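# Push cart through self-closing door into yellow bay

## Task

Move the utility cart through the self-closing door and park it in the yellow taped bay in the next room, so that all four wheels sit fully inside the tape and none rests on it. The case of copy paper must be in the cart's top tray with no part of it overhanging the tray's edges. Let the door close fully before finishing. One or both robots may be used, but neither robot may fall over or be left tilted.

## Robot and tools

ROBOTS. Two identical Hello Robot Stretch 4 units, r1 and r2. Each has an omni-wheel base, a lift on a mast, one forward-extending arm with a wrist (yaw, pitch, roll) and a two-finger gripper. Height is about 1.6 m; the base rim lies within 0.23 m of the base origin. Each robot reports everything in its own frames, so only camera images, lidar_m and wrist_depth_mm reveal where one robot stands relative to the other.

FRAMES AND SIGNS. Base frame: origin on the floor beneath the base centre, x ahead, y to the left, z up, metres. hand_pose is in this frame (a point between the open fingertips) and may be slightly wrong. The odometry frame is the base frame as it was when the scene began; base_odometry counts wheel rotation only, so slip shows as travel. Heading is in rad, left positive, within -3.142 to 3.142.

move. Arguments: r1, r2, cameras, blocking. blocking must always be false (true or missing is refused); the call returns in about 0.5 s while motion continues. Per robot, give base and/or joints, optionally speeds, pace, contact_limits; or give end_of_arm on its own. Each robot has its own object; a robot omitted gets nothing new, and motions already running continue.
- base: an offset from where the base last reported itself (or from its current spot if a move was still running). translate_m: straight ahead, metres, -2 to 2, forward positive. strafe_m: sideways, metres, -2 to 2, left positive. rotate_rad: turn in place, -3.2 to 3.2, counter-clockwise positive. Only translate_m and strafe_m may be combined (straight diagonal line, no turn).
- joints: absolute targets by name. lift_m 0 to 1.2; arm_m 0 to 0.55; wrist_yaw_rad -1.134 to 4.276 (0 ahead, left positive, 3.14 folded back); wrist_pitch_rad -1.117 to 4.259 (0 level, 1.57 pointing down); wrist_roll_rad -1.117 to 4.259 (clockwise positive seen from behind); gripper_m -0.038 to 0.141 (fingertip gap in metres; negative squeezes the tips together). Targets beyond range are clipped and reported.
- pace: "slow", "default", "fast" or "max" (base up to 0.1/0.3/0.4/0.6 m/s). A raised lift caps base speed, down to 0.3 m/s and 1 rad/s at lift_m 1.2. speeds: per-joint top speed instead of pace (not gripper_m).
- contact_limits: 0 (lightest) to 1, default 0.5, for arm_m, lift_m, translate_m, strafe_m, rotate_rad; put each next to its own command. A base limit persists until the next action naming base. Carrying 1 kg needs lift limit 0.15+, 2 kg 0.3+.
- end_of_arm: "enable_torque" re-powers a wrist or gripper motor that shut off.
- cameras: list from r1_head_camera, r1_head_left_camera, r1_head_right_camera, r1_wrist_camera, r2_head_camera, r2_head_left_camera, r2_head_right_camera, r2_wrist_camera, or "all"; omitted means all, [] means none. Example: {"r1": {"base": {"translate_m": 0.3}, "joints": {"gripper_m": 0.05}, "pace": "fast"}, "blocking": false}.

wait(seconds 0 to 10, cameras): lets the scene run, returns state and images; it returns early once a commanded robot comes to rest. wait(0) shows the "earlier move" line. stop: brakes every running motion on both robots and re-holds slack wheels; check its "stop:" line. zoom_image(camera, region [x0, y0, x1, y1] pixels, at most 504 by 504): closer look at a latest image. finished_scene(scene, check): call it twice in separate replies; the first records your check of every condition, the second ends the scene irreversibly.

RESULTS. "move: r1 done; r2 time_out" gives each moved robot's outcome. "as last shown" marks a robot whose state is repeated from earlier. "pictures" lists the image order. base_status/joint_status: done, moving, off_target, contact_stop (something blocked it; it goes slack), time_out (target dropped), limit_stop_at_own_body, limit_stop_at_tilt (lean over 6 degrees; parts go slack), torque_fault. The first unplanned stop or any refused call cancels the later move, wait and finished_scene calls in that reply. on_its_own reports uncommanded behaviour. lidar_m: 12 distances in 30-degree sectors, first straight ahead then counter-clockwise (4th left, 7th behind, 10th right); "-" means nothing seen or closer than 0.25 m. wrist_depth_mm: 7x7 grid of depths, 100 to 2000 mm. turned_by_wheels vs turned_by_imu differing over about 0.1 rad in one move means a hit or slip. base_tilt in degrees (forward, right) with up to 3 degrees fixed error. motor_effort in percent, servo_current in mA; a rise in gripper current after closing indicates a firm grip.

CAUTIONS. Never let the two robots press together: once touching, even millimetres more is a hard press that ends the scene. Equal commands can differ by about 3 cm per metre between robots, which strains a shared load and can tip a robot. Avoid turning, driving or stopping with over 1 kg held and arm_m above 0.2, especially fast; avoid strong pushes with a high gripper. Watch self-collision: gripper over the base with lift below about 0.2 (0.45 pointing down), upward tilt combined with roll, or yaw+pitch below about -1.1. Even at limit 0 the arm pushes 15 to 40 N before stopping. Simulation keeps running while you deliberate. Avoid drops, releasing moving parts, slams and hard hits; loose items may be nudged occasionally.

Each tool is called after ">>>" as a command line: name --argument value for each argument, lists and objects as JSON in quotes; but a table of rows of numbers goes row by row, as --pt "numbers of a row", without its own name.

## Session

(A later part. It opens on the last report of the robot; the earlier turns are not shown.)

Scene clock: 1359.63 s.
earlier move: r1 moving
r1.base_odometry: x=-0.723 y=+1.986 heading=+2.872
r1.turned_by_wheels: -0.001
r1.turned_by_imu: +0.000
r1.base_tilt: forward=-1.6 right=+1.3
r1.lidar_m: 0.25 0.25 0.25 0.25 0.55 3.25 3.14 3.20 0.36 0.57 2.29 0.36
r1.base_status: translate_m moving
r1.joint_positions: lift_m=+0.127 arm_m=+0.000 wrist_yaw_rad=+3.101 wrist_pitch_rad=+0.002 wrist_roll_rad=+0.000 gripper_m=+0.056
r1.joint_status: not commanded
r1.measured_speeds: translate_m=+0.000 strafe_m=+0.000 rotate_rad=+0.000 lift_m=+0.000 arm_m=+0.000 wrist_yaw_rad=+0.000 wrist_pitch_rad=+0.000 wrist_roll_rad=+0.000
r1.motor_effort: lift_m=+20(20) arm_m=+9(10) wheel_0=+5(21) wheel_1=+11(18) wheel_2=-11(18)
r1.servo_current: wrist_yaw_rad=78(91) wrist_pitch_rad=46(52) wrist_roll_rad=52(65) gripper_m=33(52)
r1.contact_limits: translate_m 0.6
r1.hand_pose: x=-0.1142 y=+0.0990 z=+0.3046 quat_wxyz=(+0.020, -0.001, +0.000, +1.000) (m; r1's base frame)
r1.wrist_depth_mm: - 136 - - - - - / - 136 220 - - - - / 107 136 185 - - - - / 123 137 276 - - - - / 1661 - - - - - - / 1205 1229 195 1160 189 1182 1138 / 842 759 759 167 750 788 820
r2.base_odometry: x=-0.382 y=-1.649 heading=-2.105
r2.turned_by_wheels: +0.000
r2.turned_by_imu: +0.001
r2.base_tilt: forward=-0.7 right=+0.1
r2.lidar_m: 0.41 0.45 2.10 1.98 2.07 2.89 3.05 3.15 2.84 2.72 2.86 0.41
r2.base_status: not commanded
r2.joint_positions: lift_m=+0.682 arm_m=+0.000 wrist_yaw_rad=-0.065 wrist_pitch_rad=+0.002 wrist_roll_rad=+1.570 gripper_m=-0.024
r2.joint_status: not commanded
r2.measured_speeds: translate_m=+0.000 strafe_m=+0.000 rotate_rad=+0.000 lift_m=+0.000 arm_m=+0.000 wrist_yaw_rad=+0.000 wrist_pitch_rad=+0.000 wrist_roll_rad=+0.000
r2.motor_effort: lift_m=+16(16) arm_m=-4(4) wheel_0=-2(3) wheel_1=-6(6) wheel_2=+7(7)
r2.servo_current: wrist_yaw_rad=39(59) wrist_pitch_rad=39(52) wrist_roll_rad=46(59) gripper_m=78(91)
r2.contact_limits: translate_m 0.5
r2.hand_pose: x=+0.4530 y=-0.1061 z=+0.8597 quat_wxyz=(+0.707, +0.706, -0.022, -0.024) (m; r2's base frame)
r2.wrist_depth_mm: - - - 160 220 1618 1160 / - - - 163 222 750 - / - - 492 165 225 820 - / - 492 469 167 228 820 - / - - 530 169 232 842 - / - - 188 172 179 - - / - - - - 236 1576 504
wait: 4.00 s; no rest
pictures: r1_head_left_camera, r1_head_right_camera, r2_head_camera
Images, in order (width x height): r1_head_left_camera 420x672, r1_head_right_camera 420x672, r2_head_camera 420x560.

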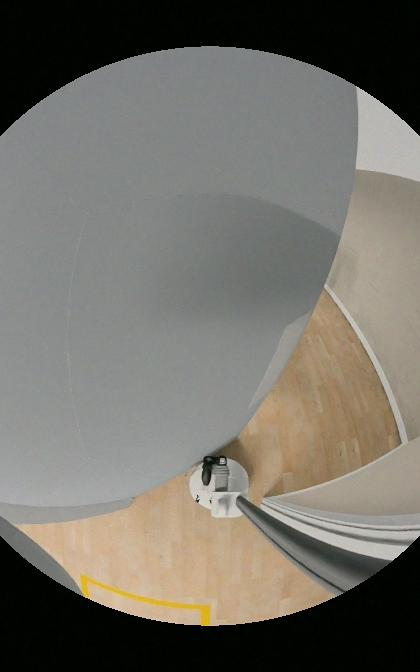

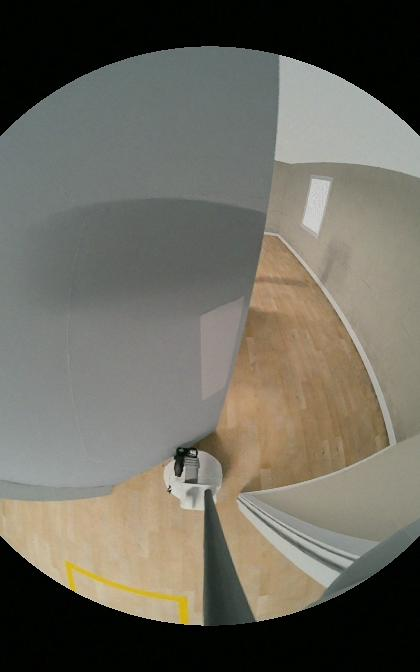

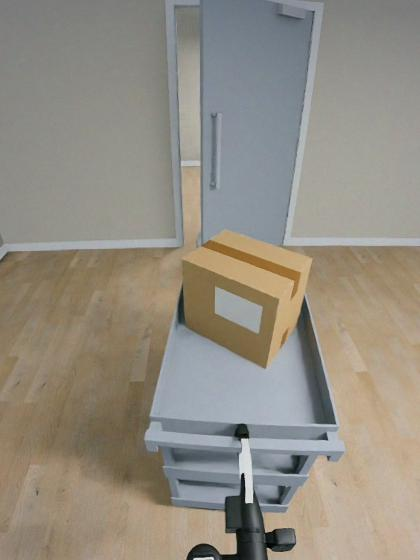

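>>> move --r1 '{"base": {"translate_m": 0.23, "strafe_m": 0.06}, "pace": "slow", "contact_limits": {"translate_m": 0.6}}' --blocking false --cameras '[]'

>>> wait --seconds 4 --cameras '["r2_head_camera", "r1_head_right_camera"]'

Scene clock: 1372.57 s.
earlier move: r1 done
move: r1 moving
r1.base_odometry: x=-0.736 y=+1.986 heading=+2.872
r1.turned_by_wheels: +0.001
r1.turned_by_imu: +0.001
r1.base_tilt: forward=-1.6 right=+1.3
r1.lidar_m: 0.25 0.25 0.25 0.27 0.56 3.25 3.16 3.24 0.37 0.61 2.28 0.34
r1.base_status: translate_m moving; strafe_m moving
r1.joint_positions: lift_m=+0.127 arm_m=+0.000 wrist_yaw_rad=+3.101 wrist_pitch_rad=+0.002 wrist_roll_rad=+0.000 gripper_m=+0.056
r1.joint_status: not commanded
r1.measured_speeds: translate_m=+0.048 strafe_m=+0.012 rotate_rad=+0.002 lift_m=+0.000 arm_m=+0.000 wrist_yaw_rad=+0.000 wrist_pitch_rad=+0.000 wrist_roll_rad=+0.000
r1.motor_effort: lift_m=+20(20) arm_m=+9(10) wheel_0=+6(9) wheel_1=+14(17) wheel_2=-14(16)
r1.servo_current: wrist_yaw_rad=59(91) wrist_pitch_rad=39(52) wrist_roll_rad=46(59) gripper_m=39(46)
r1.contact_limits: translate_m 0.6
r1.hand_pose: x=-0.1142 y=+0.0990 z=+0.3046 quat_wxyz=(+0.020, -0.001, +0.000, +1.000) (m; r1's base frame)
r1.wrist_depth_mm: - 136 - - - - - / - 136 219 - - - - / 107 136 184 - - - - / 123 137 277 - - - - / 1661 - - - - - - / 1229 1205 195 1229 190 1182 1138 / 854 750 768 167 750 788 809
r2.base_odometry: x=-0.382 y=-1.649 heading=-2.105
r2.turned_by_wheels: +0.000
r2.turned_by_imu: +0.000
r2.base_tilt: forward=-0.7 right=+0.1
r2.lidar_m: 0.41 0.43 2.06 2.01 2.08 2.88 3.02 3.14 2.84 2.74 2.86 0.42
r2.base_status: not commanded
r2.joint_positions: lift_m=+0.682 arm_m=+0.000 wrist_yaw_rad=-0.065 wrist_pitch_rad=+0.002 wrist_roll_rad=+1.570 gripper_m=-0.024
r2.joint_status: not commanded
r2.measured_speeds: translate_m=+0.000 strafe_m=+0.000 rotate_rad=+0.000 lift_m=+0.000 arm_m=+0.000 wrist_yaw_rad=+0.000 wrist_pitch_rad=+0.000 wrist_roll_rad=+0.000
r2.motor_effort: lift_m=+16(16) arm_m=-4(4) wheel_0=-3(3) wheel_1=-5(6) wheel_2=+7(7)
r2.servo_current: wrist_yaw_rad=52(52) wrist_pitch_rad=46(46) wrist_roll_rad=46(65) gripper_m=85(85)
r2.contact_limits: translate_m 0.5
r2.hand_pose: x=+0.4530 y=-0.1061 z=+0.8597 quat_wxyz=(+0.707, +0.706, -0.022, -0.024) (m; r2's base frame)
r2.wrist_depth_mm: - - - 161 219 1661 1138 / - - - 163 221 750 - / - - 488 165 225 809 - / - 488 469 167 228 831 - / - - 530 170 230 831 - / - - 187 172 180 - - / - - - - 237 1618 504
pictures: none
No camera images: "cameras" was empty.

Scene clock: 1375.70 s.
earlier move: r1 done
r1.base_odometry: x=-0.960 y=+1.989 heading=+2.873
r1.turned_by_wheels: +0.000
r1.turned_by_imu: +0.000
r1.base_tilt: forward=-1.6 right=+1.3
r1.lidar_m: 0.26 0.25 - 0.25 0.32 3.50 3.40 0.55 0.53 1.41 2.31 3.11
r1.base_status: done
r1.joint_positions: lift_m=+0.127 arm_m=+0.000 wrist_yaw_rad=+3.092 wrist_pitch_rad=+0.002 wrist_roll_rad=+0.000 gripper_m=+0.056
r1.joint_status: not commanded
r1.measured_speeds: translate_m=+0.000 strafe_m=+0.000 rotate_rad=+0.000 lift_m=+0.000 arm_m=+0.000 wrist_yaw_rad=+0.000 wrist_pitch_rad=+0.000 wrist_roll_rad=+0.000
r1.motor_effort: lift_m=+20(20) arm_m=+5(10) wheel_0=+4(10) wheel_1=+12(17) wheel_2=-6(16)
r1.servo_current: wrist_yaw_rad=52(91) wrist_pitch_rad=39(52) wrist_roll_rad=52(78) gripper_m=46(52)
r1.contact_limits: translate_m 0.6
r1.hand_pose: x=-0.1129 y=+0.1016 z=+0.3046 quat_wxyz=(+0.025, -0.001, +0.000, +1.000) (m; r1's base frame)
r1.wrist_depth_mm: - 137 - - - - - / - 137 - - - - - / 109 137 203 - - - - / 123 138 - - - - - / 1708 - - - - - - / 1182 1229 195 1205 191 1182 1025 / 842 759 759 167 741 778 768
r2.base_odometry: x=-0.382 y=-1.649 heading=-2.105
r2.turned_by_wheels: +0.000
r2.turned_by_imu: +0.000
r2.base_tilt: forward=-0.6 right=+0.1
r2.lidar_m: 0.39 0.44 2.09 1.98 2.11 2.88 3.02 3.15 2.84 2.74 2.86 0.42
r2.base_status: not commanded
r2.joint_positions: lift_m=+0.682 arm_m=+0.000 wrist_yaw_rad=-0.065 wrist_pitch_rad=+0.002 wrist_roll_rad=+1.570 gripper_m=-0.024
r2.joint_status: not commanded
r2.measured_speeds: translate_m=+0.000 strafe_m=+0.000 rotate_rad=+0.000 lift_m=+0.000 arm_m=+0.000 wrist_yaw_rad=+0.000 wrist_pitch_rad=+0.000 wrist_roll_rad=+0.000
r2.motor_effort: lift_m=+16(16) arm_m=-4(4) wheel_0=-2(3) wheel_1=-5(6) wheel_2=+7(8)
r2.servo_current: wrist_yaw_rad=39(59) wrist_pitch_rad=46(46) wrist_roll_rad=46(65) gripper_m=78(85)
r2.contact_limits: translate_m 0.5
r2.hand_pose: x=+0.4530 y=-0.1061 z=+0.8597 quat_wxyz=(+0.707, +0.706, -0.022, -0.024) (m; r2's base frame)
r2.wrist_depth_mm: - - - 161 220 1661 1160 / - - - 163 221 750 - / - - 488 165 224 820 - / - 492 469 167 229 831 - / - - 525 170 230 831 - / - - 188 172 180 - - / - - - - 237 1576 504
wait: 3.13 of 4 s (r1 has come to rest)
pictures: r1_head_right_camera, r2_head_camera
Images, in order (width x height): r1_head_right_camera 420x672, r2_head_camera 420x560.

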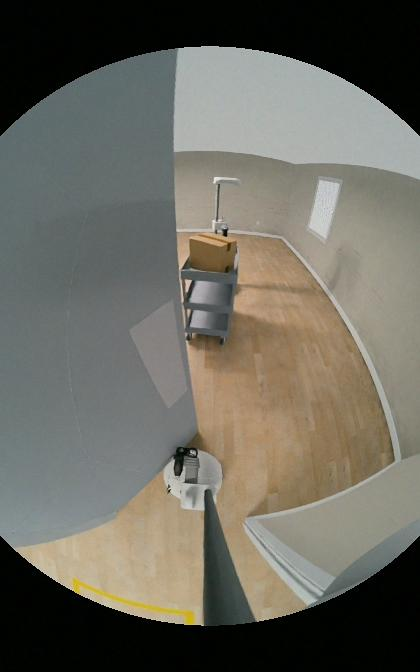

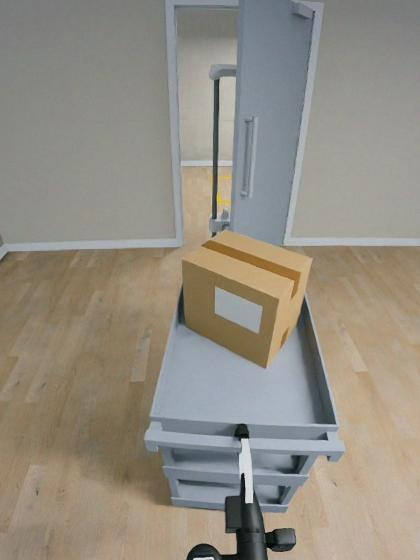

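>>> move --r1 '{"base": {"translate_m": 0.18, "strafe_m": 0.12}, "pace": "slow", "contact_limits": {"translate_m": 0.6}}' --blocking false --cameras '[]'

>>> wait --seconds 4 --cameras '[]'

>>> move --r1 '{"base": {"translate_m": 0.12, "strafe_m": 0.16}, "pace": "slow", "contact_limits": {"translate_m": 0.6}}' --blocking false --cameras '[]'

>>> wait --seconds 4 --cameras '["r2_head_camera", "r1_head_right_camera", "r1_head_left_camera"]'

Scene clock: 1382.40 s.
move: r1 moving
r1.base_odometry: x=-0.974 y=+1.985 heading=+2.872
r1.turned_by_wheels: +0.000
r1.turned_by_imu: -0.001
r1.base_tilt: forward=-1.6 right=+1.3
r1.lidar_m: 0.25 0.25 - 0.25 0.33 3.49 3.41 0.55 0.56 1.45 2.31 3.10
r1.base_status: translate_m moving; strafe_m moving
r1.joint_positions: lift_m=+0.127 arm_m=+0.000 wrist_yaw_rad=+3.092 wrist_pitch_rad=+0.002 wrist_roll_rad=+0.000 gripper_m=+0.056
r1.joint_status: not commanded
r1.measured_speeds: translate_m=+0.046 strafe_m=+0.029 rotate_rad=+0.000 lift_m=+0.000 arm_m=+0.000 wrist_yaw_rad=+0.000 wrist_pitch_rad=+0.000 wrist_roll_rad=+0.000
r1.motor_effort: lift_m=+20(20) arm_m=+5(5) wheel_0=-10(10) wheel_1=+13(17) wheel_2=-10(12)
r1.servo_current: wrist_yaw_rad=59(59) wrist_pitch_rad=39(52) wrist_roll_rad=46(59) gripper_m=39(52)
r1.contact_limits: translate_m 0.6
r1.hand_pose: x=-0.1129 y=+0.1016 z=+0.3046 quat_wxyz=(+0.025, -0.001, +0.000, +1.000) (m; r1's base frame)
r1.wrist_depth_mm: - 137 - - - - - / - 137 - - - - - / 109 137 203 - - - - / 123 138 - - - - - / 1661 - - - - - 1863 / 1182 1205 195 1182 191 1182 1025 / 854 750 750 167 750 798 732
r2.base_odometry: x=-0.382 y=-1.649 heading=-2.105
r2.turned_by_wheels: +0.000
r2.turned_by_imu: +0.000
r2.base_tilt: forward=-0.7 right=+0.1
r2.lidar_m: 0.39 0.46 2.06 2.00 2.11 2.84 3.04 3.13 2.85 2.75 2.84 0.39
r2.base_status: not commanded
r2.joint_positions: lift_m=+0.682 arm_m=+0.000 wrist_yaw_rad=-0.065 wrist_pitch_rad=+0.002 wrist_roll_rad=+1.570 gripper_m=-0.024
r2.joint_status: not commanded
r2.measured_speeds: translate_m=+0.000 strafe_m=+0.000 rotate_rad=+0.000 lift_m=+0.000 arm_m=+0.000 wrist_yaw_rad=+0.000 wrist_pitch_rad=+0.000 wrist_roll_rad=+0.000
r2.motor_effort: lift_m=+16(16) arm_m=-4(4) wheel_0=-2(3) wheel_1=-5(6) wheel_2=+7(7)
r2.servo_current: wrist_yaw_rad=33(52) wrist_pitch_rad=39(46) wrist_roll_rad=46(52) gripper_m=78(85)
r2.contact_limits: translate_m 0.5
r2.hand_pose: x=+0.4530 y=-0.1061 z=+0.8597 quat_wxyz=(+0.707, +0.706, -0.022, -0.024) (m; r2's base frame)
r2.wrist_depth_mm: - - - 161 219 1576 1160 / - - - 163 223 759 - / - - 488 165 225 831 - / - 480 466 167 229 831 - / - - 530 169 230 831 - / - - 188 172 180 - - / - - - - 236 1576 512
pictures: none
No camera images: "cameras" was empty.

Scene clock: 1385.23 s.
earlier move: r1 done
r1.base_odometry: x=-1.166 y=+1.922 heading=+2.873
r1.turned_by_wheels: +0.000
r1.turned_by_imu: +0.001
r1.base_tilt: forward=-1.6 right=+1.3
r1.lidar_m: 1.13 0.25 - 0.25 0.25 0.51 3.59 0.75 0.79 2.03 2.42 1.15
r1.base_status: done
r1.joint_positions: lift_m=+0.127 arm_m=+0.000 wrist_yaw_rad=+3.092 wrist_pitch_rad=+0.002 wrist_roll_rad=+0.000 gripper_m=+0.056
r1.joint_status: not commanded
r1.measured_speeds: translate_m=+0.000 strafe_m=+0.000 rotate_rad=+0.000 lift_m=+0.000 arm_m=+0.000 wrist_yaw_rad=+0.000 wrist_pitch_rad=+0.000 wrist_roll_rad=+0.000
r1.motor_effort: lift_m=+20(20) arm_m=+5(5) wheel_0=-6(16) wheel_1=+10(17) wheel_2=-4(12)
r1.servo_current: wrist_yaw_rad=33(78) wrist_pitch_rad=39(52) wrist_roll_rad=46(65) gripper_m=33(52)
r1.contact_limits: translate_m 0.6
r1.hand_pose: x=-0.1129 y=+0.1016 z=+0.3046 quat_wxyz=(+0.025, -0.001, +0.000, +1.000) (m; r1's base frame)
r1.wrist_depth_mm: - 136 - - - - 287 / - 137 - - - - 294 / 109 138 204 - - - 296 / 124 138 - - - - 298 / 1661 - - - - 1618 267 / 1205 1229 194 1205 190 723 296 / 842 750 750 167 741 387 263
r2.base_odometry: x=-0.382 y=-1.649 heading=-2.105
r2.turned_by_wheels: +0.000
r2.turned_by_imu: +0.000
r2.base_tilt: forward=-0.7 right=+0.1
r2.lidar_m: 0.39 0.43 2.07 1.98 2.10 2.85 3.04 3.14 2.86 2.73 2.87 0.43
r2.base_status: not commanded
r2.joint_positions: lift_m=+0.682 arm_m=+0.000 wrist_yaw_rad=-0.065 wrist_pitch_rad=+0.002 wrist_roll_rad=+1.570 gripper_m=-0.024
r2.joint_status: not commanded
r2.measured_speeds: translate_m=+0.000 strafe_m=+0.000 rotate_rad=+0.000 lift_m=+0.000 arm_m=+0.000 wrist_yaw_rad=+0.000 wrist_pitch_rad=+0.000 wrist_roll_rad=+0.000
r2.motor_effort: lift_m=+16(16) arm_m=-4(4) wheel_0=-3(3) wheel_1=-6(6) wheel_2=+7(7)
r2.servo_current: wrist_yaw_rad=46(65) wrist_pitch_rad=39(52) wrist_roll_rad=52(59) gripper_m=78(91)
r2.contact_limits: translate_m 0.5
r2.hand_pose: x=+0.4530 y=-0.1061 z=+0.8597 quat_wxyz=(+0.707, +0.706, -0.022, -0.024) (m; r2's base frame)
r2.wrist_depth_mm: - - - 161 218 1661 1160 / - - - 163 222 750 - / - 544 484 165 224 820 - / - 488 473 167 228 831 - / - - 525 169 231 854 - / - - 189 172 180 - - / - - - - 236 1618 504
wait: 2.83 of 4 s (r1 has come to rest)
pictures: none
No camera images: "cameras" was empty.

Scene clock: 1385.73 s.
move: r1 moving
r1.base_odometry: x=-1.176 y=+1.914 heading=+2.873
r1.turned_by_wheels: +0.000
r1.turned_by_imu: +0.000
r1.base_tilt: forward=-1.6 right=+1.3
r1.lidar_m: 1.11 0.25 - 0.25 0.26 0.50 3.61 0.75 0.80 2.04 2.45 1.15
r1.base_status: translate_m moving; strafe_m moving
r1.joint_positions: lift_m=+0.127 arm_m=+0.000 wrist_yaw_rad=+3.092 wrist_pitch_rad=+0.002 wrist_roll_rad=+0.000 gripper_m=+0.056
r1.joint_status: not commanded
r1.measured_speeds: translate_m=+0.029 strafe_m=+0.039 rotate_rad=+0.001 lift_m=+0.000 arm_m=+0.000 wrist_yaw_rad=+0.000 wrist_pitch_rad=+0.000 wrist_roll_rad=+0.000
r1.motor_effort: lift_m=+20(20) arm_m=+5(5) wheel_0=-7(9) wheel_1=+14(15) wheel_2=-8(8)
r1.servo_current: wrist_yaw_rad=46(59) wrist_pitch_rad=39(46) wrist_roll_rad=46(65) gripper_m=46(52)
r1.contact_limits: translate_m 0.6
r1.hand_pose: x=-0.1129 y=+0.1016 z=+0.3046 quat_wxyz=(+0.025, -0.001, +0.000, +1.000) (m; r1's base frame)
r1.wrist_depth_mm: - 137 - - - 842 274 / - 137 - - - 831 278 / 109 138 203 - - 831 255 / 123 138 - - - 854 255 / 1708 - - - - 842 255 / 1182 1205 194 1182 191 517 283 / 831 750 750 167 741 364 279
r2.base_odometry: x=-0.382 y=-1.649 heading=-2.105
r2.turned_by_wheels: +0.000
r2.turned_by_imu: +0.000
r2.base_tilt: forward=-0.6 right=+0.1
r2.lidar_m: 0.40 0.45 2.08 2.00 2.09 2.87 3.03 3.15 2.84 2.74 2.88 0.41
r2.base_status: not commanded
r2.joint_positions: lift_m=+0.682 arm_m=+0.000 wrist_yaw_rad=-0.065 wrist_pitch_rad=+0.002 wrist_roll_rad=+1.570 gripper_m=-0.024
r2.joint_status: not commanded
r2.measured_speeds: translate_m=+0.000 strafe_m=+0.000 rotate_rad=+0.000 lift_m=+0.000 arm_m=+0.000 wrist_yaw_rad=+0.000 wrist_pitch_rad=+0.000 wrist_roll_rad=+0.000
r2.motor_effort: lift_m=+16(16) arm_m=-3(4) wheel_0=-2(3) wheel_1=-6(6) wheel_2=+7(7)
r2.servo_current: wrist_yaw_rad=59(59) wrist_pitch_rad=46(52) wrist_roll_rad=46(59) gripper_m=78(91)
r2.contact_limits: translate_m 0.5
r2.hand_pose: x=+0.4530 y=-0.1061 z=+0.8597 quat_wxyz=(+0.707, +0.706, -0.022, -0.024) (m; r2's base frame)
r2.wrist_depth_mm: - - - 161 220 1661 1160 / - - - 163 221 750 - / - 544 488 166 224 820 - / - 492 466 167 227 831 - / - - 530 170 231 842 - / - - 188 172 180 - - / - - - - 236 1576 508
pictures: none
No camera images: "cameras" was empty.

Scene clock: 1388.50 s.
earlier move: r1 done
r1.base_odometry: x=-1.324 y=+1.800 heading=+2.873
r1.turned_by_wheels: +0.000
r1.turned_by_imu: +0.002
r1.base_tilt: forward=-1.6 right=+1.2
r1.lidar_m: 1.04 0.25 0.25 - 0.25 0.34 3.70 0.98 0.98 2.52 2.57 1.06
r1.base_status: done
r1.joint_positions: lift_m=+0.127 arm_m=+0.000 wrist_yaw_rad=+3.092 wrist_pitch_rad=+0.002 wrist_roll_rad=+0.000 gripper_m=+0.056
r1.joint_status: not commanded
r1.measured_speeds: translate_m=+0.000 strafe_m=+0.000 rotate_rad=+0.000 lift_m=+0.000 arm_m=+0.000 wrist_yaw_rad=+0.000 wrist_pitch_rad=+0.000 wrist_roll_rad=+0.000
r1.motor_effort: lift_m=+20(20) arm_m=+5(5) wheel_0=-6(10) wheel_1=+9(17) wheel_2=-3(9)
r1.servo_current: wrist_yaw_rad=52(72) wrist_pitch_rad=39(52) wrist_roll_rad=46(65) gripper_m=46(52)
r1.contact_limits: translate_m 0.6
r1.hand_pose: x=-0.1129 y=+0.1016 z=+0.3046 quat_wxyz=(+0.025, -0.001, +0.000, +1.000) (m; r1's base frame)
r1.wrist_depth_mm: - 137 - - - 260 179 / - 137 - - - 263 181 / 109 137 203 - - 265 182 / 123 138 - - - 265 182 / 1756 - - - 1618 266 183 / 1182 1182 194 1182 194 266 182 / 866 741 750 167 488 208 181
r2.base_odometry: x=-0.382 y=-1.649 heading=-2.105
r2.turned_by_wheels: +0.000
r2.turned_by_imu: +0.000
r2.base_tilt: forward=-0.7 right=+0.1
r2.lidar_m: 0.40 0.45 2.09 2.00 2.09 2.89 3.05 3.14 2.85 2.73 2.86 0.43
r2.base_status: not commanded
r2.joint_positions: lift_m=+0.682 arm_m=+0.000 wrist_yaw_rad=-0.065 wrist_pitch_rad=+0.002 wrist_roll_rad=+1.570 gripper_m=-0.024
r2.joint_status: not commanded
r2.measured_speeds: translate_m=+0.000 strafe_m=+0.000 rotate_rad=+0.000 lift_m=+0.000 arm_m=+0.000 wrist_yaw_rad=+0.000 wrist_pitch_rad=+0.000 wrist_roll_rad=+0.000
r2.motor_effort: lift_m=+16(16) arm_m=-4(4) wheel_0=-2(3) wheel_1=-5(6) wheel_2=+7(7)
r2.servo_current: wrist_yaw_rad=52(65) wrist_pitch_rad=39(52) wrist_roll_rad=52(59) gripper_m=78(91)
r2.contact_limits: translate_m 0.5
r2.hand_pose: x=+0.4530 y=-0.1061 z=+0.8597 quat_wxyz=(+0.707, +0.706, -0.022, -0.024) (m; r2's base frame)
r2.wrist_depth_mm: - - - 161 219 1661 1160 / - - 1618 163 221 788 - / - - 492 166 224 809 - / - 488 473 167 228 831 - / - - 530 169 230 831 - / - - 189 172 180 - - / - - - - 237 1618 508
wait: 2.77 of 4 s (r1 has come to rest)
pictures: r1_head_left_camera, r1_head_right_camera, r2_head_camera
Images, in order (width x height): r1_head_left_camera 420x672, r1_head_right_camera 420x672, r2_head_camera 420x560.

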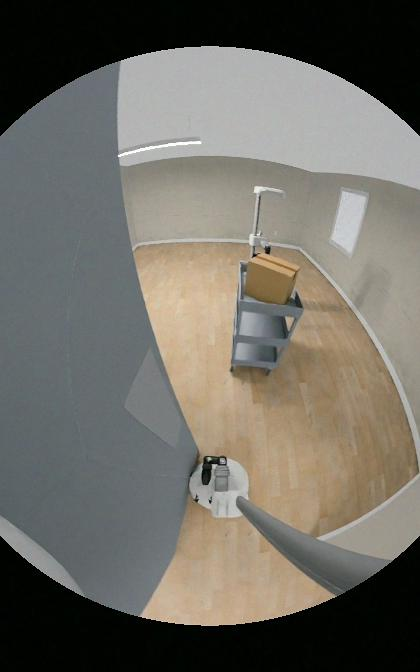

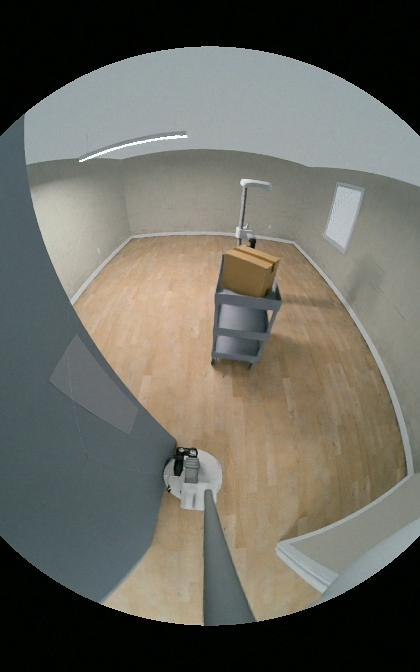

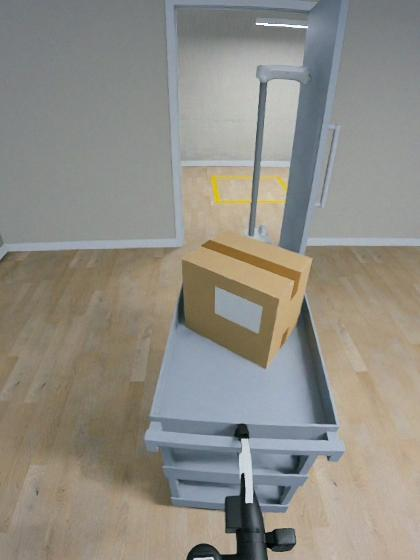

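>>> move --r1 '{"base": {"translate_m": 0.06, "strafe_m": 0.17}, "pace": "slow", "contact_limits": {"translate_m": 0.5}}' --blocking false --cameras '[]'

>>> wait --seconds 4 --cameras '["r2_head_camera", "r1_head_left_camera"]'

Scene clock: 1399.57 s.
move: r1 moving
r1.base_odometry: x=-1.331 y=+1.789 heading=+2.873
r1.turned_by_wheels: +0.000
r1.turned_by_imu: +0.000
r1.base_tilt: forward=-1.6 right=+1.3
r1.lidar_m: 1.04 0.25 0.25 - 0.25 0.31 3.72 0.98 0.97 2.52 2.61 1.03
r1.base_status: translate_m moving; strafe_m moving
r1.joint_positions: lift_m=+0.127 arm_m=+0.000 wrist_yaw_rad=+3.092 wrist_pitch_rad=+0.002 wrist_roll_rad=+0.000 gripper_m=+0.056
r1.joint_status: not commanded
r1.measured_speeds: translate_m=+0.016 strafe_m=+0.046 rotate_rad=+0.001 lift_m=+0.000 arm_m=+0.000 wrist_yaw_rad=+0.000 wrist_pitch_rad=+0.000 wrist_roll_rad=+0.000
r1.motor_effort: lift_m=+20(20) arm_m=+5(5) wheel_0=-10(11) wheel_1=+14(14) wheel_2=-6(6)
r1.servo_current: wrist_yaw_rad=72(72) wrist_pitch_rad=46(46) wrist_roll_rad=52(59) gripper_m=46(46)
r1.contact_limits: translate_m 0.5
r1.hand_pose: x=-0.1129 y=+0.1016 z=+0.3046 quat_wxyz=(+0.025, -0.001, +0.000, +1.000) (m; r1's base frame)
r1.wrist_depth_mm: - 137 - - 517 253 175 / - 137 - - 530 256 177 / 109 138 202 - 535 258 179 / 123 138 - - 539 260 180 / 1708 - - - 654 262 180 / 1182 1182 195 1182 193 259 180 / 854 759 750 167 462 205 179
r2.base_odometry: x=-0.382 y=-1.649 heading=-2.105
r2.turned_by_wheels: +0.000
r2.turned_by_imu: +0.000
r2.base_tilt: forward=-0.7 right=+0.0
r2.lidar_m: 0.41 0.42 2.10 1.99 2.10 2.86 3.05 3.15 2.85 2.71 2.85 0.41
r2.base_status: not commanded
r2.joint_positions: lift_m=+0.682 arm_m=+0.000 wrist_yaw_rad=-0.065 wrist_pitch_rad=+0.002 wrist_roll_rad=+1.570 gripper_m=-0.024
r2.joint_status: not commanded
r2.measured_speeds: translate_m=+0.000 strafe_m=+0.000 rotate_rad=+0.000 lift_m=+0.000 arm_m=+0.000 wrist_yaw_rad=+0.000 wrist_pitch_rad=+0.000 wrist_roll_rad=+0.000
r2.motor_effort: lift_m=+16(16) arm_m=-3(4) wheel_0=-2(3) wheel_1=-5(6) wheel_2=+7(7)
r2.servo_current: wrist_yaw_rad=46(59) wrist_pitch_rad=46(46) wrist_roll_rad=46(59) gripper_m=78(91)
r2.contact_limits: translate_m 0.5
r2.hand_pose: x=+0.4530 y=-0.1061 z=+0.8597 quat_wxyz=(+0.707, +0.706, -0.022, -0.024) (m; r2's base frame)
r2.wrist_depth_mm: - - - 161 219 1661 1160 / - - 1618 163 221 778 - / - - 492 166 224 820 - / - 492 473 167 228 820 - / - - 530 170 231 831 - / - - 189 172 180 - - / - - - - 237 1618 504
pictures: none
No camera images: "cameras" was empty.

Scene clock: 1402.13 s.
earlier move: r1 done
r1.base_odometry: x=-1.427 y=+1.652 heading=+2.872
r1.turned_by_wheels: +0.000
r1.turned_by_imu: +0.001
r1.base_tilt: forward=-1.6 right=+1.3
r1.lidar_m: 1.02 0.32 0.25 - 0.25 0.25 0.61 1.20 1.11 2.66 2.77 1.01
r1.base_status: done
r1.joint_positions: lift_m=+0.127 arm_m=+0.000 wrist_yaw_rad=+3.092 wrist_pitch_rad=+0.002 wrist_roll_rad=+0.000 gripper_m=+0.056
r1.joint_status: not commanded
r1.measured_speeds: translate_m=+0.000 strafe_m=+0.000 rotate_rad=+0.000 lift_m=+0.000 arm_m=+0.000 wrist_yaw_rad=+0.000 wrist_pitch_rad=+0.000 wrist_roll_rad=+0.000
r1.motor_effort: lift_m=+20(20) arm_m=+5(5) wheel_0=-7(11) wheel_1=+7(17) wheel_2=-3(7)
r1.servo_current: wrist_yaw_rad=52(72) wrist_pitch_rad=46(52) wrist_roll_rad=52(65) gripper_m=46(46)
r1.contact_limits: translate_m 0.5
r1.hand_pose: x=-0.1129 y=+0.1016 z=+0.3046 quat_wxyz=(+0.025, -0.001, +0.000, +1.000) (m; r1's base frame)
r1.wrist_depth_mm: - 137 - - 332 214 - / - 137 - - 336 205 - / 109 137 203 - 338 205 160 / 124 138 - - 340 208 160 / 1661 - - 1983 342 196 160 / 1205 1205 195 1008 196 207 160 / 842 750 750 156 314 185 -
r2.base_odometry: x=-0.382 y=-1.649 heading=-2.105
r2.turned_by_wheels: +0.000
r2.turned_by_imu: +0.000
r2.base_tilt: forward=-0.7 right=+0.0
r2.lidar_m: 0.39 0.44 2.11 2.00 2.12 2.87 3.04 3.15 2.85 2.74 2.85 0.41
r2.base_status: not commanded
r2.joint_positions: lift_m=+0.682 arm_m=+0.000 wrist_yaw_rad=-0.065 wrist_pitch_rad=+0.002 wrist_roll_rad=+1.570 gripper_m=-0.024
r2.joint_status: not commanded
r2.measured_speeds: translate_m=+0.000 strafe_m=+0.000 rotate_rad=+0.000 lift_m=+0.000 arm_m=+0.000 wrist_yaw_rad=+0.000 wrist_pitch_rad=+0.000 wrist_roll_rad=+0.000
r2.motor_effort: lift_m=+16(16) arm_m=-4(4) wheel_0=-2(3) wheel_1=-6(6) wheel_2=+7(7)
r2.servo_current: wrist_yaw_rad=52(59) wrist_pitch_rad=39(46) wrist_roll_rad=39(65) gripper_m=72(91)
r2.contact_limits: translate_m 0.5
r2.hand_pose: x=+0.4530 y=-0.1061 z=+0.8597 quat_wxyz=(+0.707, +0.706, -0.022, -0.024) (m; r2's base frame)
r2.wrist_depth_mm: - - - 161 218 1537 1138 / - - 621 163 221 750 - / - - 496 165 224 831 - / - 492 469 167 228 831 - / - - 525 170 231 831 - / - - 188 172 180 - - / - - - - 236 1576 504
wait: 2.57 of 4 s (r1 has come to rest)
pictures: r1_head_left_camera, r2_head_camera
Images, in order (width x height): r1_head_left_camera 420x672, r2_head_camera 420x560.

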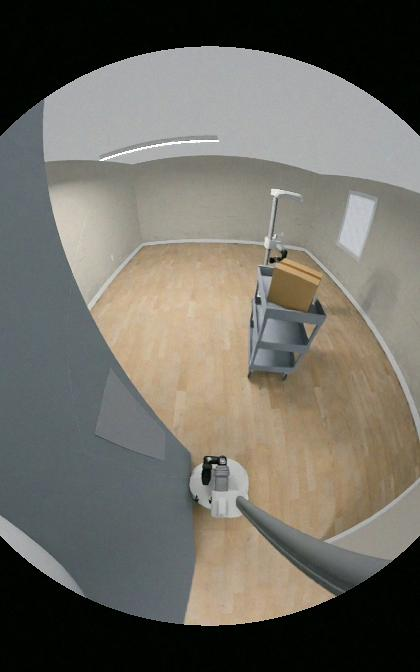

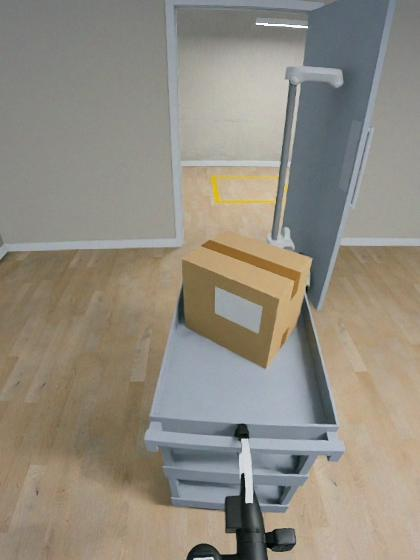

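>>> move --r1 '{"base": {"translate_m": -0.02, "strafe_m": 0.25}, "pace": "slow", "contact_limits": {"translate_m": 0.3}}' --blocking false --cameras '[]'

>>> wait --seconds 4 --cameras '["r2_head_camera", "r1_head_left_camera"]'

Scene clock: 1409.83 s.
move: r1 moving
r1.base_odometry: x=-1.429 y=+1.639 heading=+2.872
r1.turned_by_wheels: +0.000
r1.turned_by_imu: +0.000
r1.base_tilt: forward=-1.6 right=+1.3
r1.lidar_m: 1.01 0.34 0.25 - 0.25 0.26 0.56 1.21 1.12 2.70 2.77 1.03
r1.base_status: translate_m moving; strafe_m moving
r1.joint_positions: lift_m=+0.127 arm_m=+0.000 wrist_yaw_rad=+3.092 wrist_pitch_rad=+0.002 wrist_roll_rad=+0.000 gripper_m=+0.056
r1.joint_status: not commanded
r1.measured_speeds: translate_m=-0.003 strafe_m=+0.053 rotate_rad=-0.002 lift_m=+0.000 arm_m=+0.000 wrist_yaw_rad=+0.000 wrist_pitch_rad=+0.000 wrist_roll_rad=+0.000
r1.motor_effort: lift_m=+20(20) arm_m=+5(5) wheel_0=-12(15) wheel_1=+10(13) wheel_2=+3(5)
r1.servo_current: wrist_yaw_rad=65(65) wrist_pitch_rad=33(46) wrist_roll_rad=39(65) gripper_m=39(46)
r1.contact_limits: translate_m 0.3
r1.hand_pose: x=-0.1129 y=+0.1016 z=+0.3046 quat_wxyz=(+0.025, -0.001, +0.000, +1.000) (m; r1's base frame)
r1.wrist_depth_mm: - 137 - - 322 202 - / - 137 - - 325 203 - / 109 138 203 - 330 204 160 / 123 138 - - 332 205 160 / 1708 - - 1921 330 195 160 / 1205 1182 194 842 195 206 160 / 842 750 750 155 306 184 -
r2.base_odometry: x=-0.382 y=-1.649 heading=-2.105
r2.turned_by_wheels: +0.000
r2.turned_by_imu: +0.000
r2.base_tilt: forward=-0.7 right=+0.0
r2.lidar_m: 0.40 0.45 2.10 1.99 2.11 2.90 3.03 3.14 2.86 2.74 2.86 0.43
r2.base_status: not commanded
r2.joint_positions: lift_m=+0.682 arm_m=+0.000 wrist_yaw_rad=-0.065 wrist_pitch_rad=+0.002 wrist_roll_rad=+1.570 gripper_m=-0.024
r2.joint_status: not commanded
r2.measured_speeds: translate_m=+0.000 strafe_m=+0.000 rotate_rad=+0.000 lift_m=+0.000 arm_m=+0.000 wrist_yaw_rad=+0.000 wrist_pitch_rad=+0.000 wrist_roll_rad=+0.000
r2.motor_effort: lift_m=+16(16) arm_m=-3(4) wheel_0=-2(3) wheel_1=-6(6) wheel_2=+7(7)
r2.servo_current: wrist_yaw_rad=59(59) wrist_pitch_rad=39(46) wrist_roll_rad=52(59) gripper_m=78(98)
r2.contact_limits: translate_m 0.5
r2.hand_pose: x=+0.4530 y=-0.1061 z=+0.8597 quat_wxyz=(+0.707, +0.706, -0.022, -0.024) (m; r2's base frame)
r2.wrist_depth_mm: - - 1661 161 219 1576 1160 / - - 621 163 221 732 - / - - 484 165 224 820 - / - 492 469 167 229 831 - / - - 525 170 230 842 - / - - 189 172 180 - - / - - - - 237 1576 508
pictures: none
No camera images: "cameras" was empty.

Scene clock: 1412.30 s.
earlier move: r1 contact_stop
r1.base_odometry: x=-1.443 y=+1.569 heading=+2.868
r1.turned_by_wheels: -0.004
r1.turned_by_imu: +0.000
r1.base_tilt: forward=-1.6 right=+1.2
r1.lidar_m: 1.37 2.92 0.25 - 0.25 0.25 0.44 3.85 1.16 2.73 2.83 1.04
r1.base_status: translate_m contact_stop (by the wheels' count: -0.006 of -0.020); strafe_m contact_stop (by the wheels' count: +0.085 of +0.250)
r1.joint_positions: lift_m=+0.127 arm_m=+0.000 wrist_yaw_rad=+3.092 wrist_pitch_rad=+0.002 wrist_roll_rad=+0.000 gripper_m=+0.056
r1.joint_status: not commanded
r1.measured_speeds: translate_m=+0.000 strafe_m=+0.000 rotate_rad=+0.000 lift_m=+0.000 arm_m=+0.000 wrist_yaw_rad=+0.000 wrist_pitch_rad=+0.000 wrist_roll_rad=+0.000
r1.on_its_own: the wheels are slack since a contact_stop
r1.motor_effort: lift_m=+20(20) arm_m=+4(5) wheel_0=+0(28) wheel_1=+0(21) wheel_2=+0(14)
r1.servo_current: wrist_yaw_rad=46(72) wrist_pitch_rad=33(52) wrist_roll_rad=33(65) gripper_m=39(52)
r1.contact_limits: translate_m 0.3
r1.hand_pose: x=-0.1128 y=+0.1016 z=+0.3046 quat_wxyz=(+0.025, -0.001, +0.000, +1.000) (m; r1's base frame)
r1.wrist_depth_mm: 136 138 - 430 270 194 - / 113 139 - 433 271 195 - / 117 140 267 439 272 187 - / 137 159 - 445 274 189 - / 1921 - - 445 276 189 159 / 1182 1229 195 452 196 189 - / 842 759 759 143 259 173 -
r2.base_odometry: x=-0.382 y=-1.649 heading=-2.105
r2.turned_by_wheels: +0.000
r2.turned_by_imu: +0.000
r2.base_tilt: forward=-0.7 right=+0.0
r2.lidar_m: 0.39 0.44 2.08 1.99 2.10 2.89 3.03 3.14 2.85 2.75 2.88 0.40
r2.base_status: not commanded
r2.joint_positions: lift_m=+0.682 arm_m=+0.000 wrist_yaw_rad=-0.065 wrist_pitch_rad=+0.002 wrist_roll_rad=+1.570 gripper_m=-0.024
r2.joint_status: not commanded
r2.measured_speeds: translate_m=+0.000 strafe_m=+0.000 rotate_rad=+0.000 lift_m=+0.000 arm_m=+0.000 wrist_yaw_rad=+0.000 wrist_pitch_rad=+0.000 wrist_roll_rad=+0.000
r2.motor_effort: lift_m=+16(16) arm_m=-4(4) wheel_0=-3(3) wheel_1=-5(6) wheel_2=+7(7)
r2.servo_current: wrist_yaw_rad=33(59) wrist_pitch_rad=39(52) wrist_roll_rad=46(59) gripper_m=85(98)
r2.contact_limits: translate_m 0.5
r2.hand_pose: x=+0.4530 y=-0.1061 z=+0.8597 quat_wxyz=(+0.707, +0.706, -0.022, -0.024) (m; r2's base frame)
r2.wrist_depth_mm: - - 1618 161 218 1537 1138 / - - - 163 222 759 - / - - 484 165 224 831 - / - 488 469 167 228 831 - / - - 530 170 231 842 - / - - 188 172 180 - - / - - - - 237 1618 508
wait: 2.47 of 4 s (r1 has come to rest)
pictures: r1_head_left_camera, r2_head_camera
Images, in order (width x height): r1_head_left_camera 420x672, r2_head_camera 420x560.

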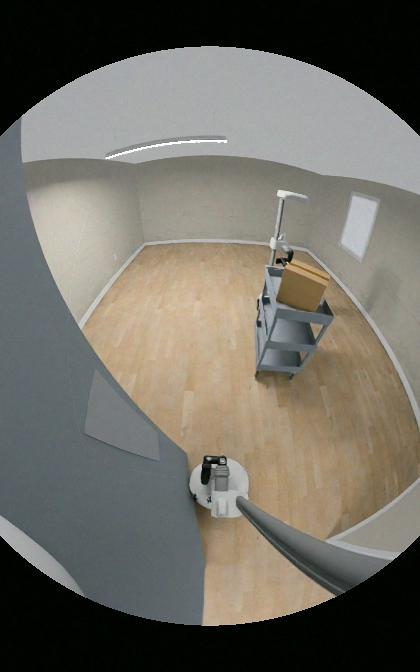

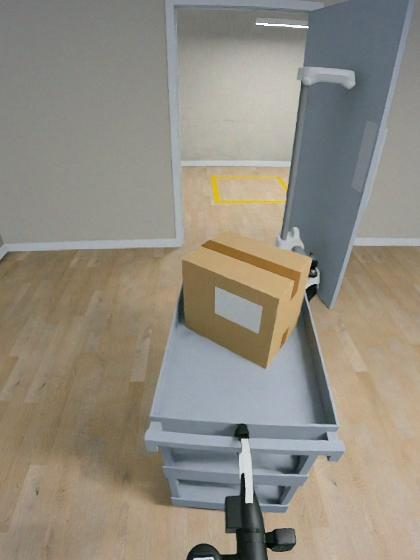

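>>> move --r1 '{"base": {"translate_m": 0.0, "strafe_m": -0.015}, "pace": "slow", "contact_limits": {"translate_m": 0.5}}' --blocking false --cameras '["r2_head_camera", "r1_head_left_camera"]'

Scene clock: 1418.57 s.
move: r1 moving
r1.base_odometry: x=-1.440 y=+1.581 heading=+2.868
r1.turned_by_wheels: +0.000
r1.turned_by_imu: +0.000
r1.base_tilt: forward=-1.6 right=+1.3
r1.lidar_m: 1.31 2.95 0.25 - 0.25 0.25 0.47 3.82 1.18 2.72 2.82 1.04
r1.base_status: translate_m moving; strafe_m moving
r1.joint_positions: lift_m=+0.127 arm_m=+0.000 wrist_yaw_rad=+3.092 wrist_pitch_rad=+0.002 wrist_roll_rad=+0.000 gripper_m=+0.056
r1.joint_status: not commanded
r1.measured_speeds: translate_m=+0.000 strafe_m=-0.027 rotate_rad=+0.002 lift_m=+0.000 arm_m=+0.000 wrist_yaw_rad=+0.000 wrist_pitch_rad=+0.000 wrist_roll_rad=+0.000
r1.motor_effort: lift_m=+20(20) arm_m=+4(4) wheel_0=-2(4) wheel_1=-1(6) wheel_2=+0(2)
r1.servo_current: wrist_yaw_rad=46(72) wrist_pitch_rad=46(46) wrist_roll_rad=39(59) gripper_m=39(46)
r1.contact_limits: translate_m 0.5
r1.hand_pose: x=-0.1128 y=+0.1016 z=+0.3046 quat_wxyz=(+0.025, -0.001, +0.000, +1.000) (m; r1's base frame)
r1.wrist_depth_mm: 136 138 - 445 287 194 - / 113 139 - 445 274 195 - / 117 140 268 449 276 188 - / 137 160 - 455 277 189 - / 1983 - - 462 278 190 160 / 1160 1205 195 462 197 189 - / 842 759 759 143 262 173 -
r2.base_odometry: x=-0.382 y=-1.649 heading=-2.105
r2.turned_by_wheels: +0.000
r2.turned_by_imu: +0.000
r2.base_tilt: forward=-0.7 right=+0.0
r2.lidar_m: 0.40 0.44 2.09 1.98 2.08 2.89 3.05 3.14 2.83 2.73 2.87 0.40
r2.base_status: not commanded
r2.joint_positions: lift_m=+0.682 arm_m=+0.000 wrist_yaw_rad=-0.065 wrist_pitch_rad=+0.002 wrist_roll_rad=+1.570 gripper_m=-0.024
r2.joint_status: not commanded
r2.measured_speeds: translate_m=+0.000 strafe_m=+0.000 rotate_rad=+0.000 lift_m=+0.000 arm_m=+0.000 wrist_yaw_rad=+0.000 wrist_pitch_rad=+0.000 wrist_roll_rad=+0.000
r2.motor_effort: lift_m=+16(16) arm_m=-4(4) wheel_0=-2(3) wheel_1=-6(6) wheel_2=+7(7)
r2.servo_current: wrist_yaw_rad=52(59) wrist_pitch_rad=39(39) wrist_roll_rad=52(52) gripper_m=78(85)
r2.contact_limits: translate_m 0.5
r2.hand_pose: x=+0.4530 y=-0.1061 z=+0.8597 quat_wxyz=(+0.707, +0.706, -0.022, -0.024) (m; r2's base frame)
r2.wrist_depth_mm: - - 1708 161 218 1537 1138 / - - - 163 222 750 - / - - 492 166 224 820 - / - 492 469 167 228 831 - / - - 525 170 231 842 - / - - 188 172 180 - - / - - - - 237 1661 500
pictures: r1_head_left_camera, r2_head_camera
Images, in order (width x height): r1_head_left_camera 420x672, r2_head_camera 420x560.

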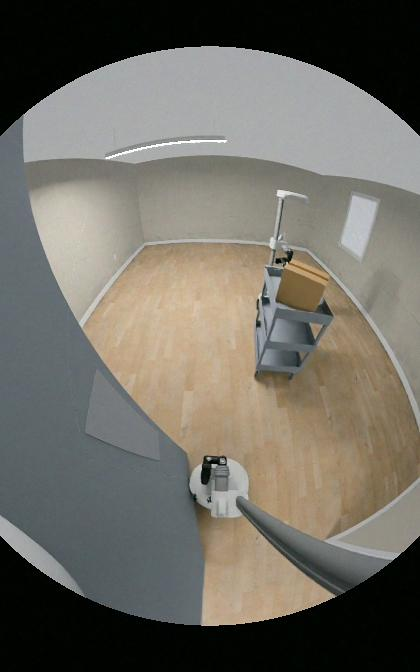

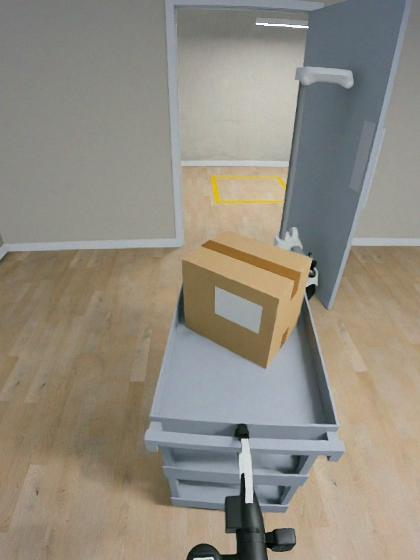

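>>> move --r2 '{"base": {"translate_m": 0.3, "strafe_m": 0.015}, "pace": "slow", "contact_limits": {"translate_m": 0.5}}' --blocking false --cameras '[]'

>>> wait --seconds 4.5 --cameras '["r2_head_camera", "r1_head_left_camera"]'

Scene clock: 1439.33 s.
earlier move: r1 done
move: r2 moving
r1.base_odometry: x=-1.439 y=+1.583 heading=+2.868
r1.turned_by_wheels: +0.000
r1.turned_by_imu: +0.000
r1.base_tilt: forward=-1.6 right=+1.3
r1.lidar_m: 1.24 2.93 0.25 - 0.25 0.25 0.48 3.82 1.14 2.73 2.82 1.02
r1.base_status: done
r1.joint_positions: lift_m=+0.127 arm_m=+0.000 wrist_yaw_rad=+3.092 wrist_pitch_rad=+0.002 wrist_roll_rad=+0.000 gripper_m=+0.056
r1.joint_status: not commanded
r1.measured_speeds: translate_m=+0.000 strafe_m=+0.000 rotate_rad=+0.000 lift_m=+0.000 arm_m=+0.000 wrist_yaw_rad=+0.000 wrist_pitch_rad=+0.000 wrist_roll_rad=+0.000
r1.motor_effort: lift_m=+20(20) arm_m=+4(4) wheel_0=-3(3) wheel_1=+1(1) wheel_2=+1(1)
r1.servo_current: wrist_yaw_rad=46(59) wrist_pitch_rad=39(46) wrist_roll_rad=39(65) gripper_m=46(46)
r1.contact_limits: translate_m 0.5
r1.hand_pose: x=-0.1128 y=+0.1016 z=+0.3046 quat_wxyz=(+0.025, -0.001, +0.000, +1.000) (m; r1's base frame)
r1.wrist_depth_mm: 136 138 - 452 273 195 - / 113 138 - 407 274 195 - / 117 140 267 455 277 187 - / 136 160 - 459 277 189 - / 1921 - - 466 279 189 159 / 1229 1205 194 466 196 190 - / 842 750 750 143 263 172 -
r2.base_odometry: x=-0.387 y=-1.659 heading=-2.104
r2.turned_by_wheels: +0.000
r2.turned_by_imu: +0.001
r2.base_tilt: forward=-0.7 right=+0.1
r2.lidar_m: 0.40 0.43 2.08 2.00 2.11 2.87 3.05 3.13 2.82 2.75 2.86 0.41
r2.base_status: translate_m moving; strafe_m moving
r2.joint_positions: lift_m=+0.682 arm_m=+0.000 wrist_yaw_rad=-0.065 wrist_pitch_rad=+0.002 wrist_roll_rad=+1.570 gripper_m=-0.024
r2.joint_status: not commanded
r2.measured_speeds: translate_m=+0.048 strafe_m=+0.002 rotate_rad=-0.001 lift_m=+0.000 arm_m=+0.000 wrist_yaw_rad=+0.000 wrist_pitch_rad=+0.000 wrist_roll_rad=+0.000
r2.motor_effort: lift_m=+16(16) arm_m=-3(4) wheel_0=+8(11) wheel_1=+7(7) wheel_2=-10(11)
r2.servo_current: wrist_yaw_rad=46(52) wrist_pitch_rad=46(46) wrist_roll_rad=46(52) gripper_m=85(85)
r2.contact_limits: translate_m 0.5
r2.hand_pose: x=+0.4530 y=-0.1061 z=+0.8597 quat_wxyz=(+0.707, +0.706, -0.022, -0.024) (m; r2's base frame)
r2.wrist_depth_mm: - - 1661 161 219 1537 1138 / - - - 163 221 750 - / - - 492 164 224 831 - / - 492 473 167 228 831 - / - - 530 169 230 842 - / - - 188 171 179 - - / - - - - - 1618 504
pictures: none
No camera images: "cameras" was empty.

Scene clock: 1443.13 s.
earlier move: r2 done
r1.base_odometry: x=-1.439 y=+1.583 heading=+2.868
r1.turned_by_wheels: +0.000
r1.turned_by_imu: +0.000
r1.base_tilt: forward=-1.6 right=+1.3
r1.lidar_m: 0.80 2.95 0.25 - 0.25 0.25 0.53 3.85 1.19 2.71 2.83 0.76
r1.base_status: done
r1.joint_positions: lift_m=+0.127 arm_m=+0.000 wrist_yaw_rad=+3.092 wrist_pitch_rad=+0.002 wrist_roll_rad=+0.000 gripper_m=+0.056
r1.joint_status: not commanded
r1.measured_speeds: translate_m=+0.000 strafe_m=+0.000 rotate_rad=+0.000 lift_m=+0.000 arm_m=+0.000 wrist_yaw_rad=+0.000 wrist_pitch_rad=+0.000 wrist_roll_rad=+0.000
r1.motor_effort: lift_m=+20(20) arm_m=+4(4) wheel_0=-3(4) wheel_1=+1(1) wheel_2=+1(1)
r1.servo_current: wrist_yaw_rad=46(72) wrist_pitch_rad=46(52) wrist_roll_rad=52(65) gripper_m=46(52)
r1.contact_limits: translate_m 0.5
r1.hand_pose: x=-0.1128 y=+0.1016 z=+0.3046 quat_wxyz=(+0.025, -0.001, +0.000, +1.000) (m; r1's base frame)
r1.wrist_depth_mm: 136 138 - 449 274 194 - / 113 138 - 410 276 196 - / 117 139 268 455 277 189 - / 137 160 - 459 279 189 - / 1983 - - 466 279 189 159 / 1182 1205 195 469 196 190 - / 866 759 750 143 262 173 -
r2.base_odometry: x=-0.521 y=-1.915 heading=-2.104
r2.turned_by_wheels: +0.000
r2.turned_by_imu: +0.001
r2.base_tilt: forward=-0.7 right=+0.1
r2.lidar_m: 0.40 2.59 2.06 1.99 2.08 2.85 3.35 3.45 2.88 2.77 2.88 0.37
r2.base_status: done
r2.joint_positions: lift_m=+0.682 arm_m=+0.000 wrist_yaw_rad=-0.067 wrist_pitch_rad=+0.002 wrist_roll_rad=+1.570 gripper_m=-0.024
r2.joint_status: not commanded
r2.measured_speeds: translate_m=+0.000 strafe_m=+0.000 rotate_rad=+0.000 lift_m=+0.000 arm_m=+0.000 wrist_yaw_rad=+0.000 wrist_pitch_rad=+0.000 wrist_roll_rad=+0.000
r2.motor_effort: lift_m=+16(16) arm_m=-4(4) wheel_0=+7(12) wheel_1=+6(8) wheel_2=-6(14)
r2.servo_current: wrist_yaw_rad=46(65) wrist_pitch_rad=39(46) wrist_roll_rad=59(59) gripper_m=78(91)
r2.contact_limits: translate_m 0.5
r2.hand_pose: x=+0.4528 y=-0.1066 z=+0.8597 quat_wxyz=(+0.707, +0.706, -0.023, -0.025) (m; r2's base frame)
r2.wrist_depth_mm: - - 535 133 187 - - / - 477 459 139 195 759 - / - 452 439 144 207 - - / - - 512 153 215 - - / - - 627 161 226 - - / - - 188 168 179 1661 517 / - - - - - 1576 473
wait: 3.80 of 4.5 s (r2 has come to rest)
pictures: r1_head_left_camera, r2_head_camera
Images, in order (width x height): r1_head_left_camera 420x672, r2_head_camera 420x560.

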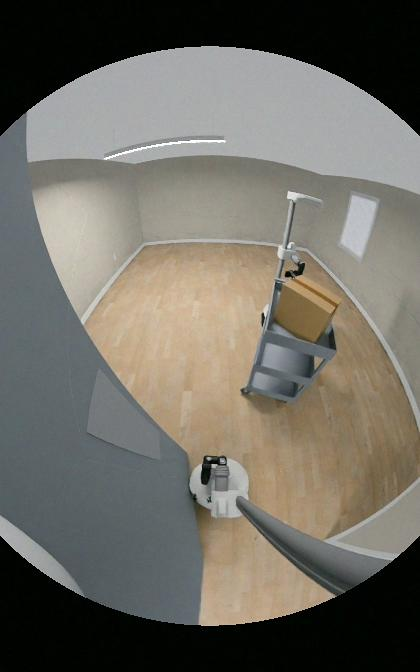

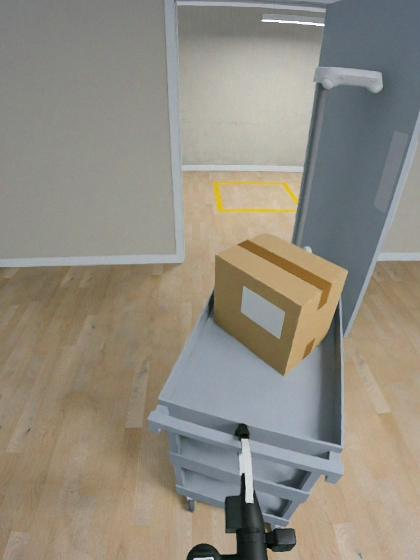

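>>> zoom_image --camera "r2_head_camera" --region '[140, 120, 420, 420]'

>>> zoom_image --camera "r1_head_left_camera" --region '[150, 240, 400, 540]'

Scaled by 1.680 from the camera's 420x560 image, which has a finer 1200x1600 frame.

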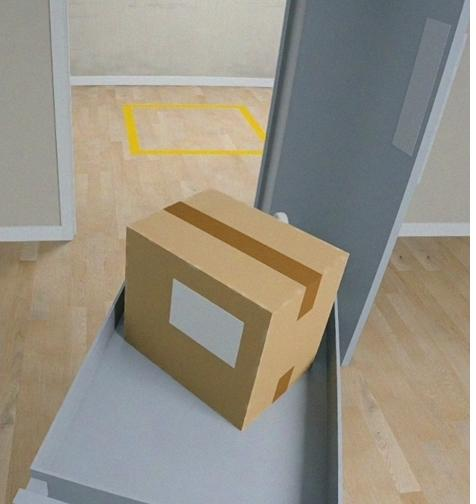

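Scaled by 1.680 from the camera's 420x672 image, which has a finer 600x960 frame.

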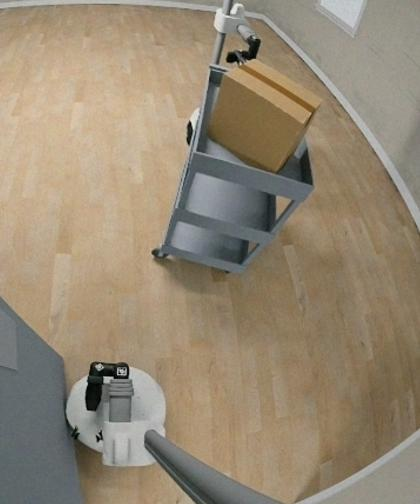

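>>> zoom_image --camera "r2_head_camera" --region '[170, 150, 340, 240]'

Scaled by 2.965 from the camera's 420x560 image, which has a finer 1200x1600 frame.

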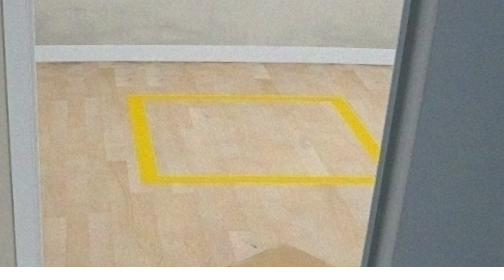

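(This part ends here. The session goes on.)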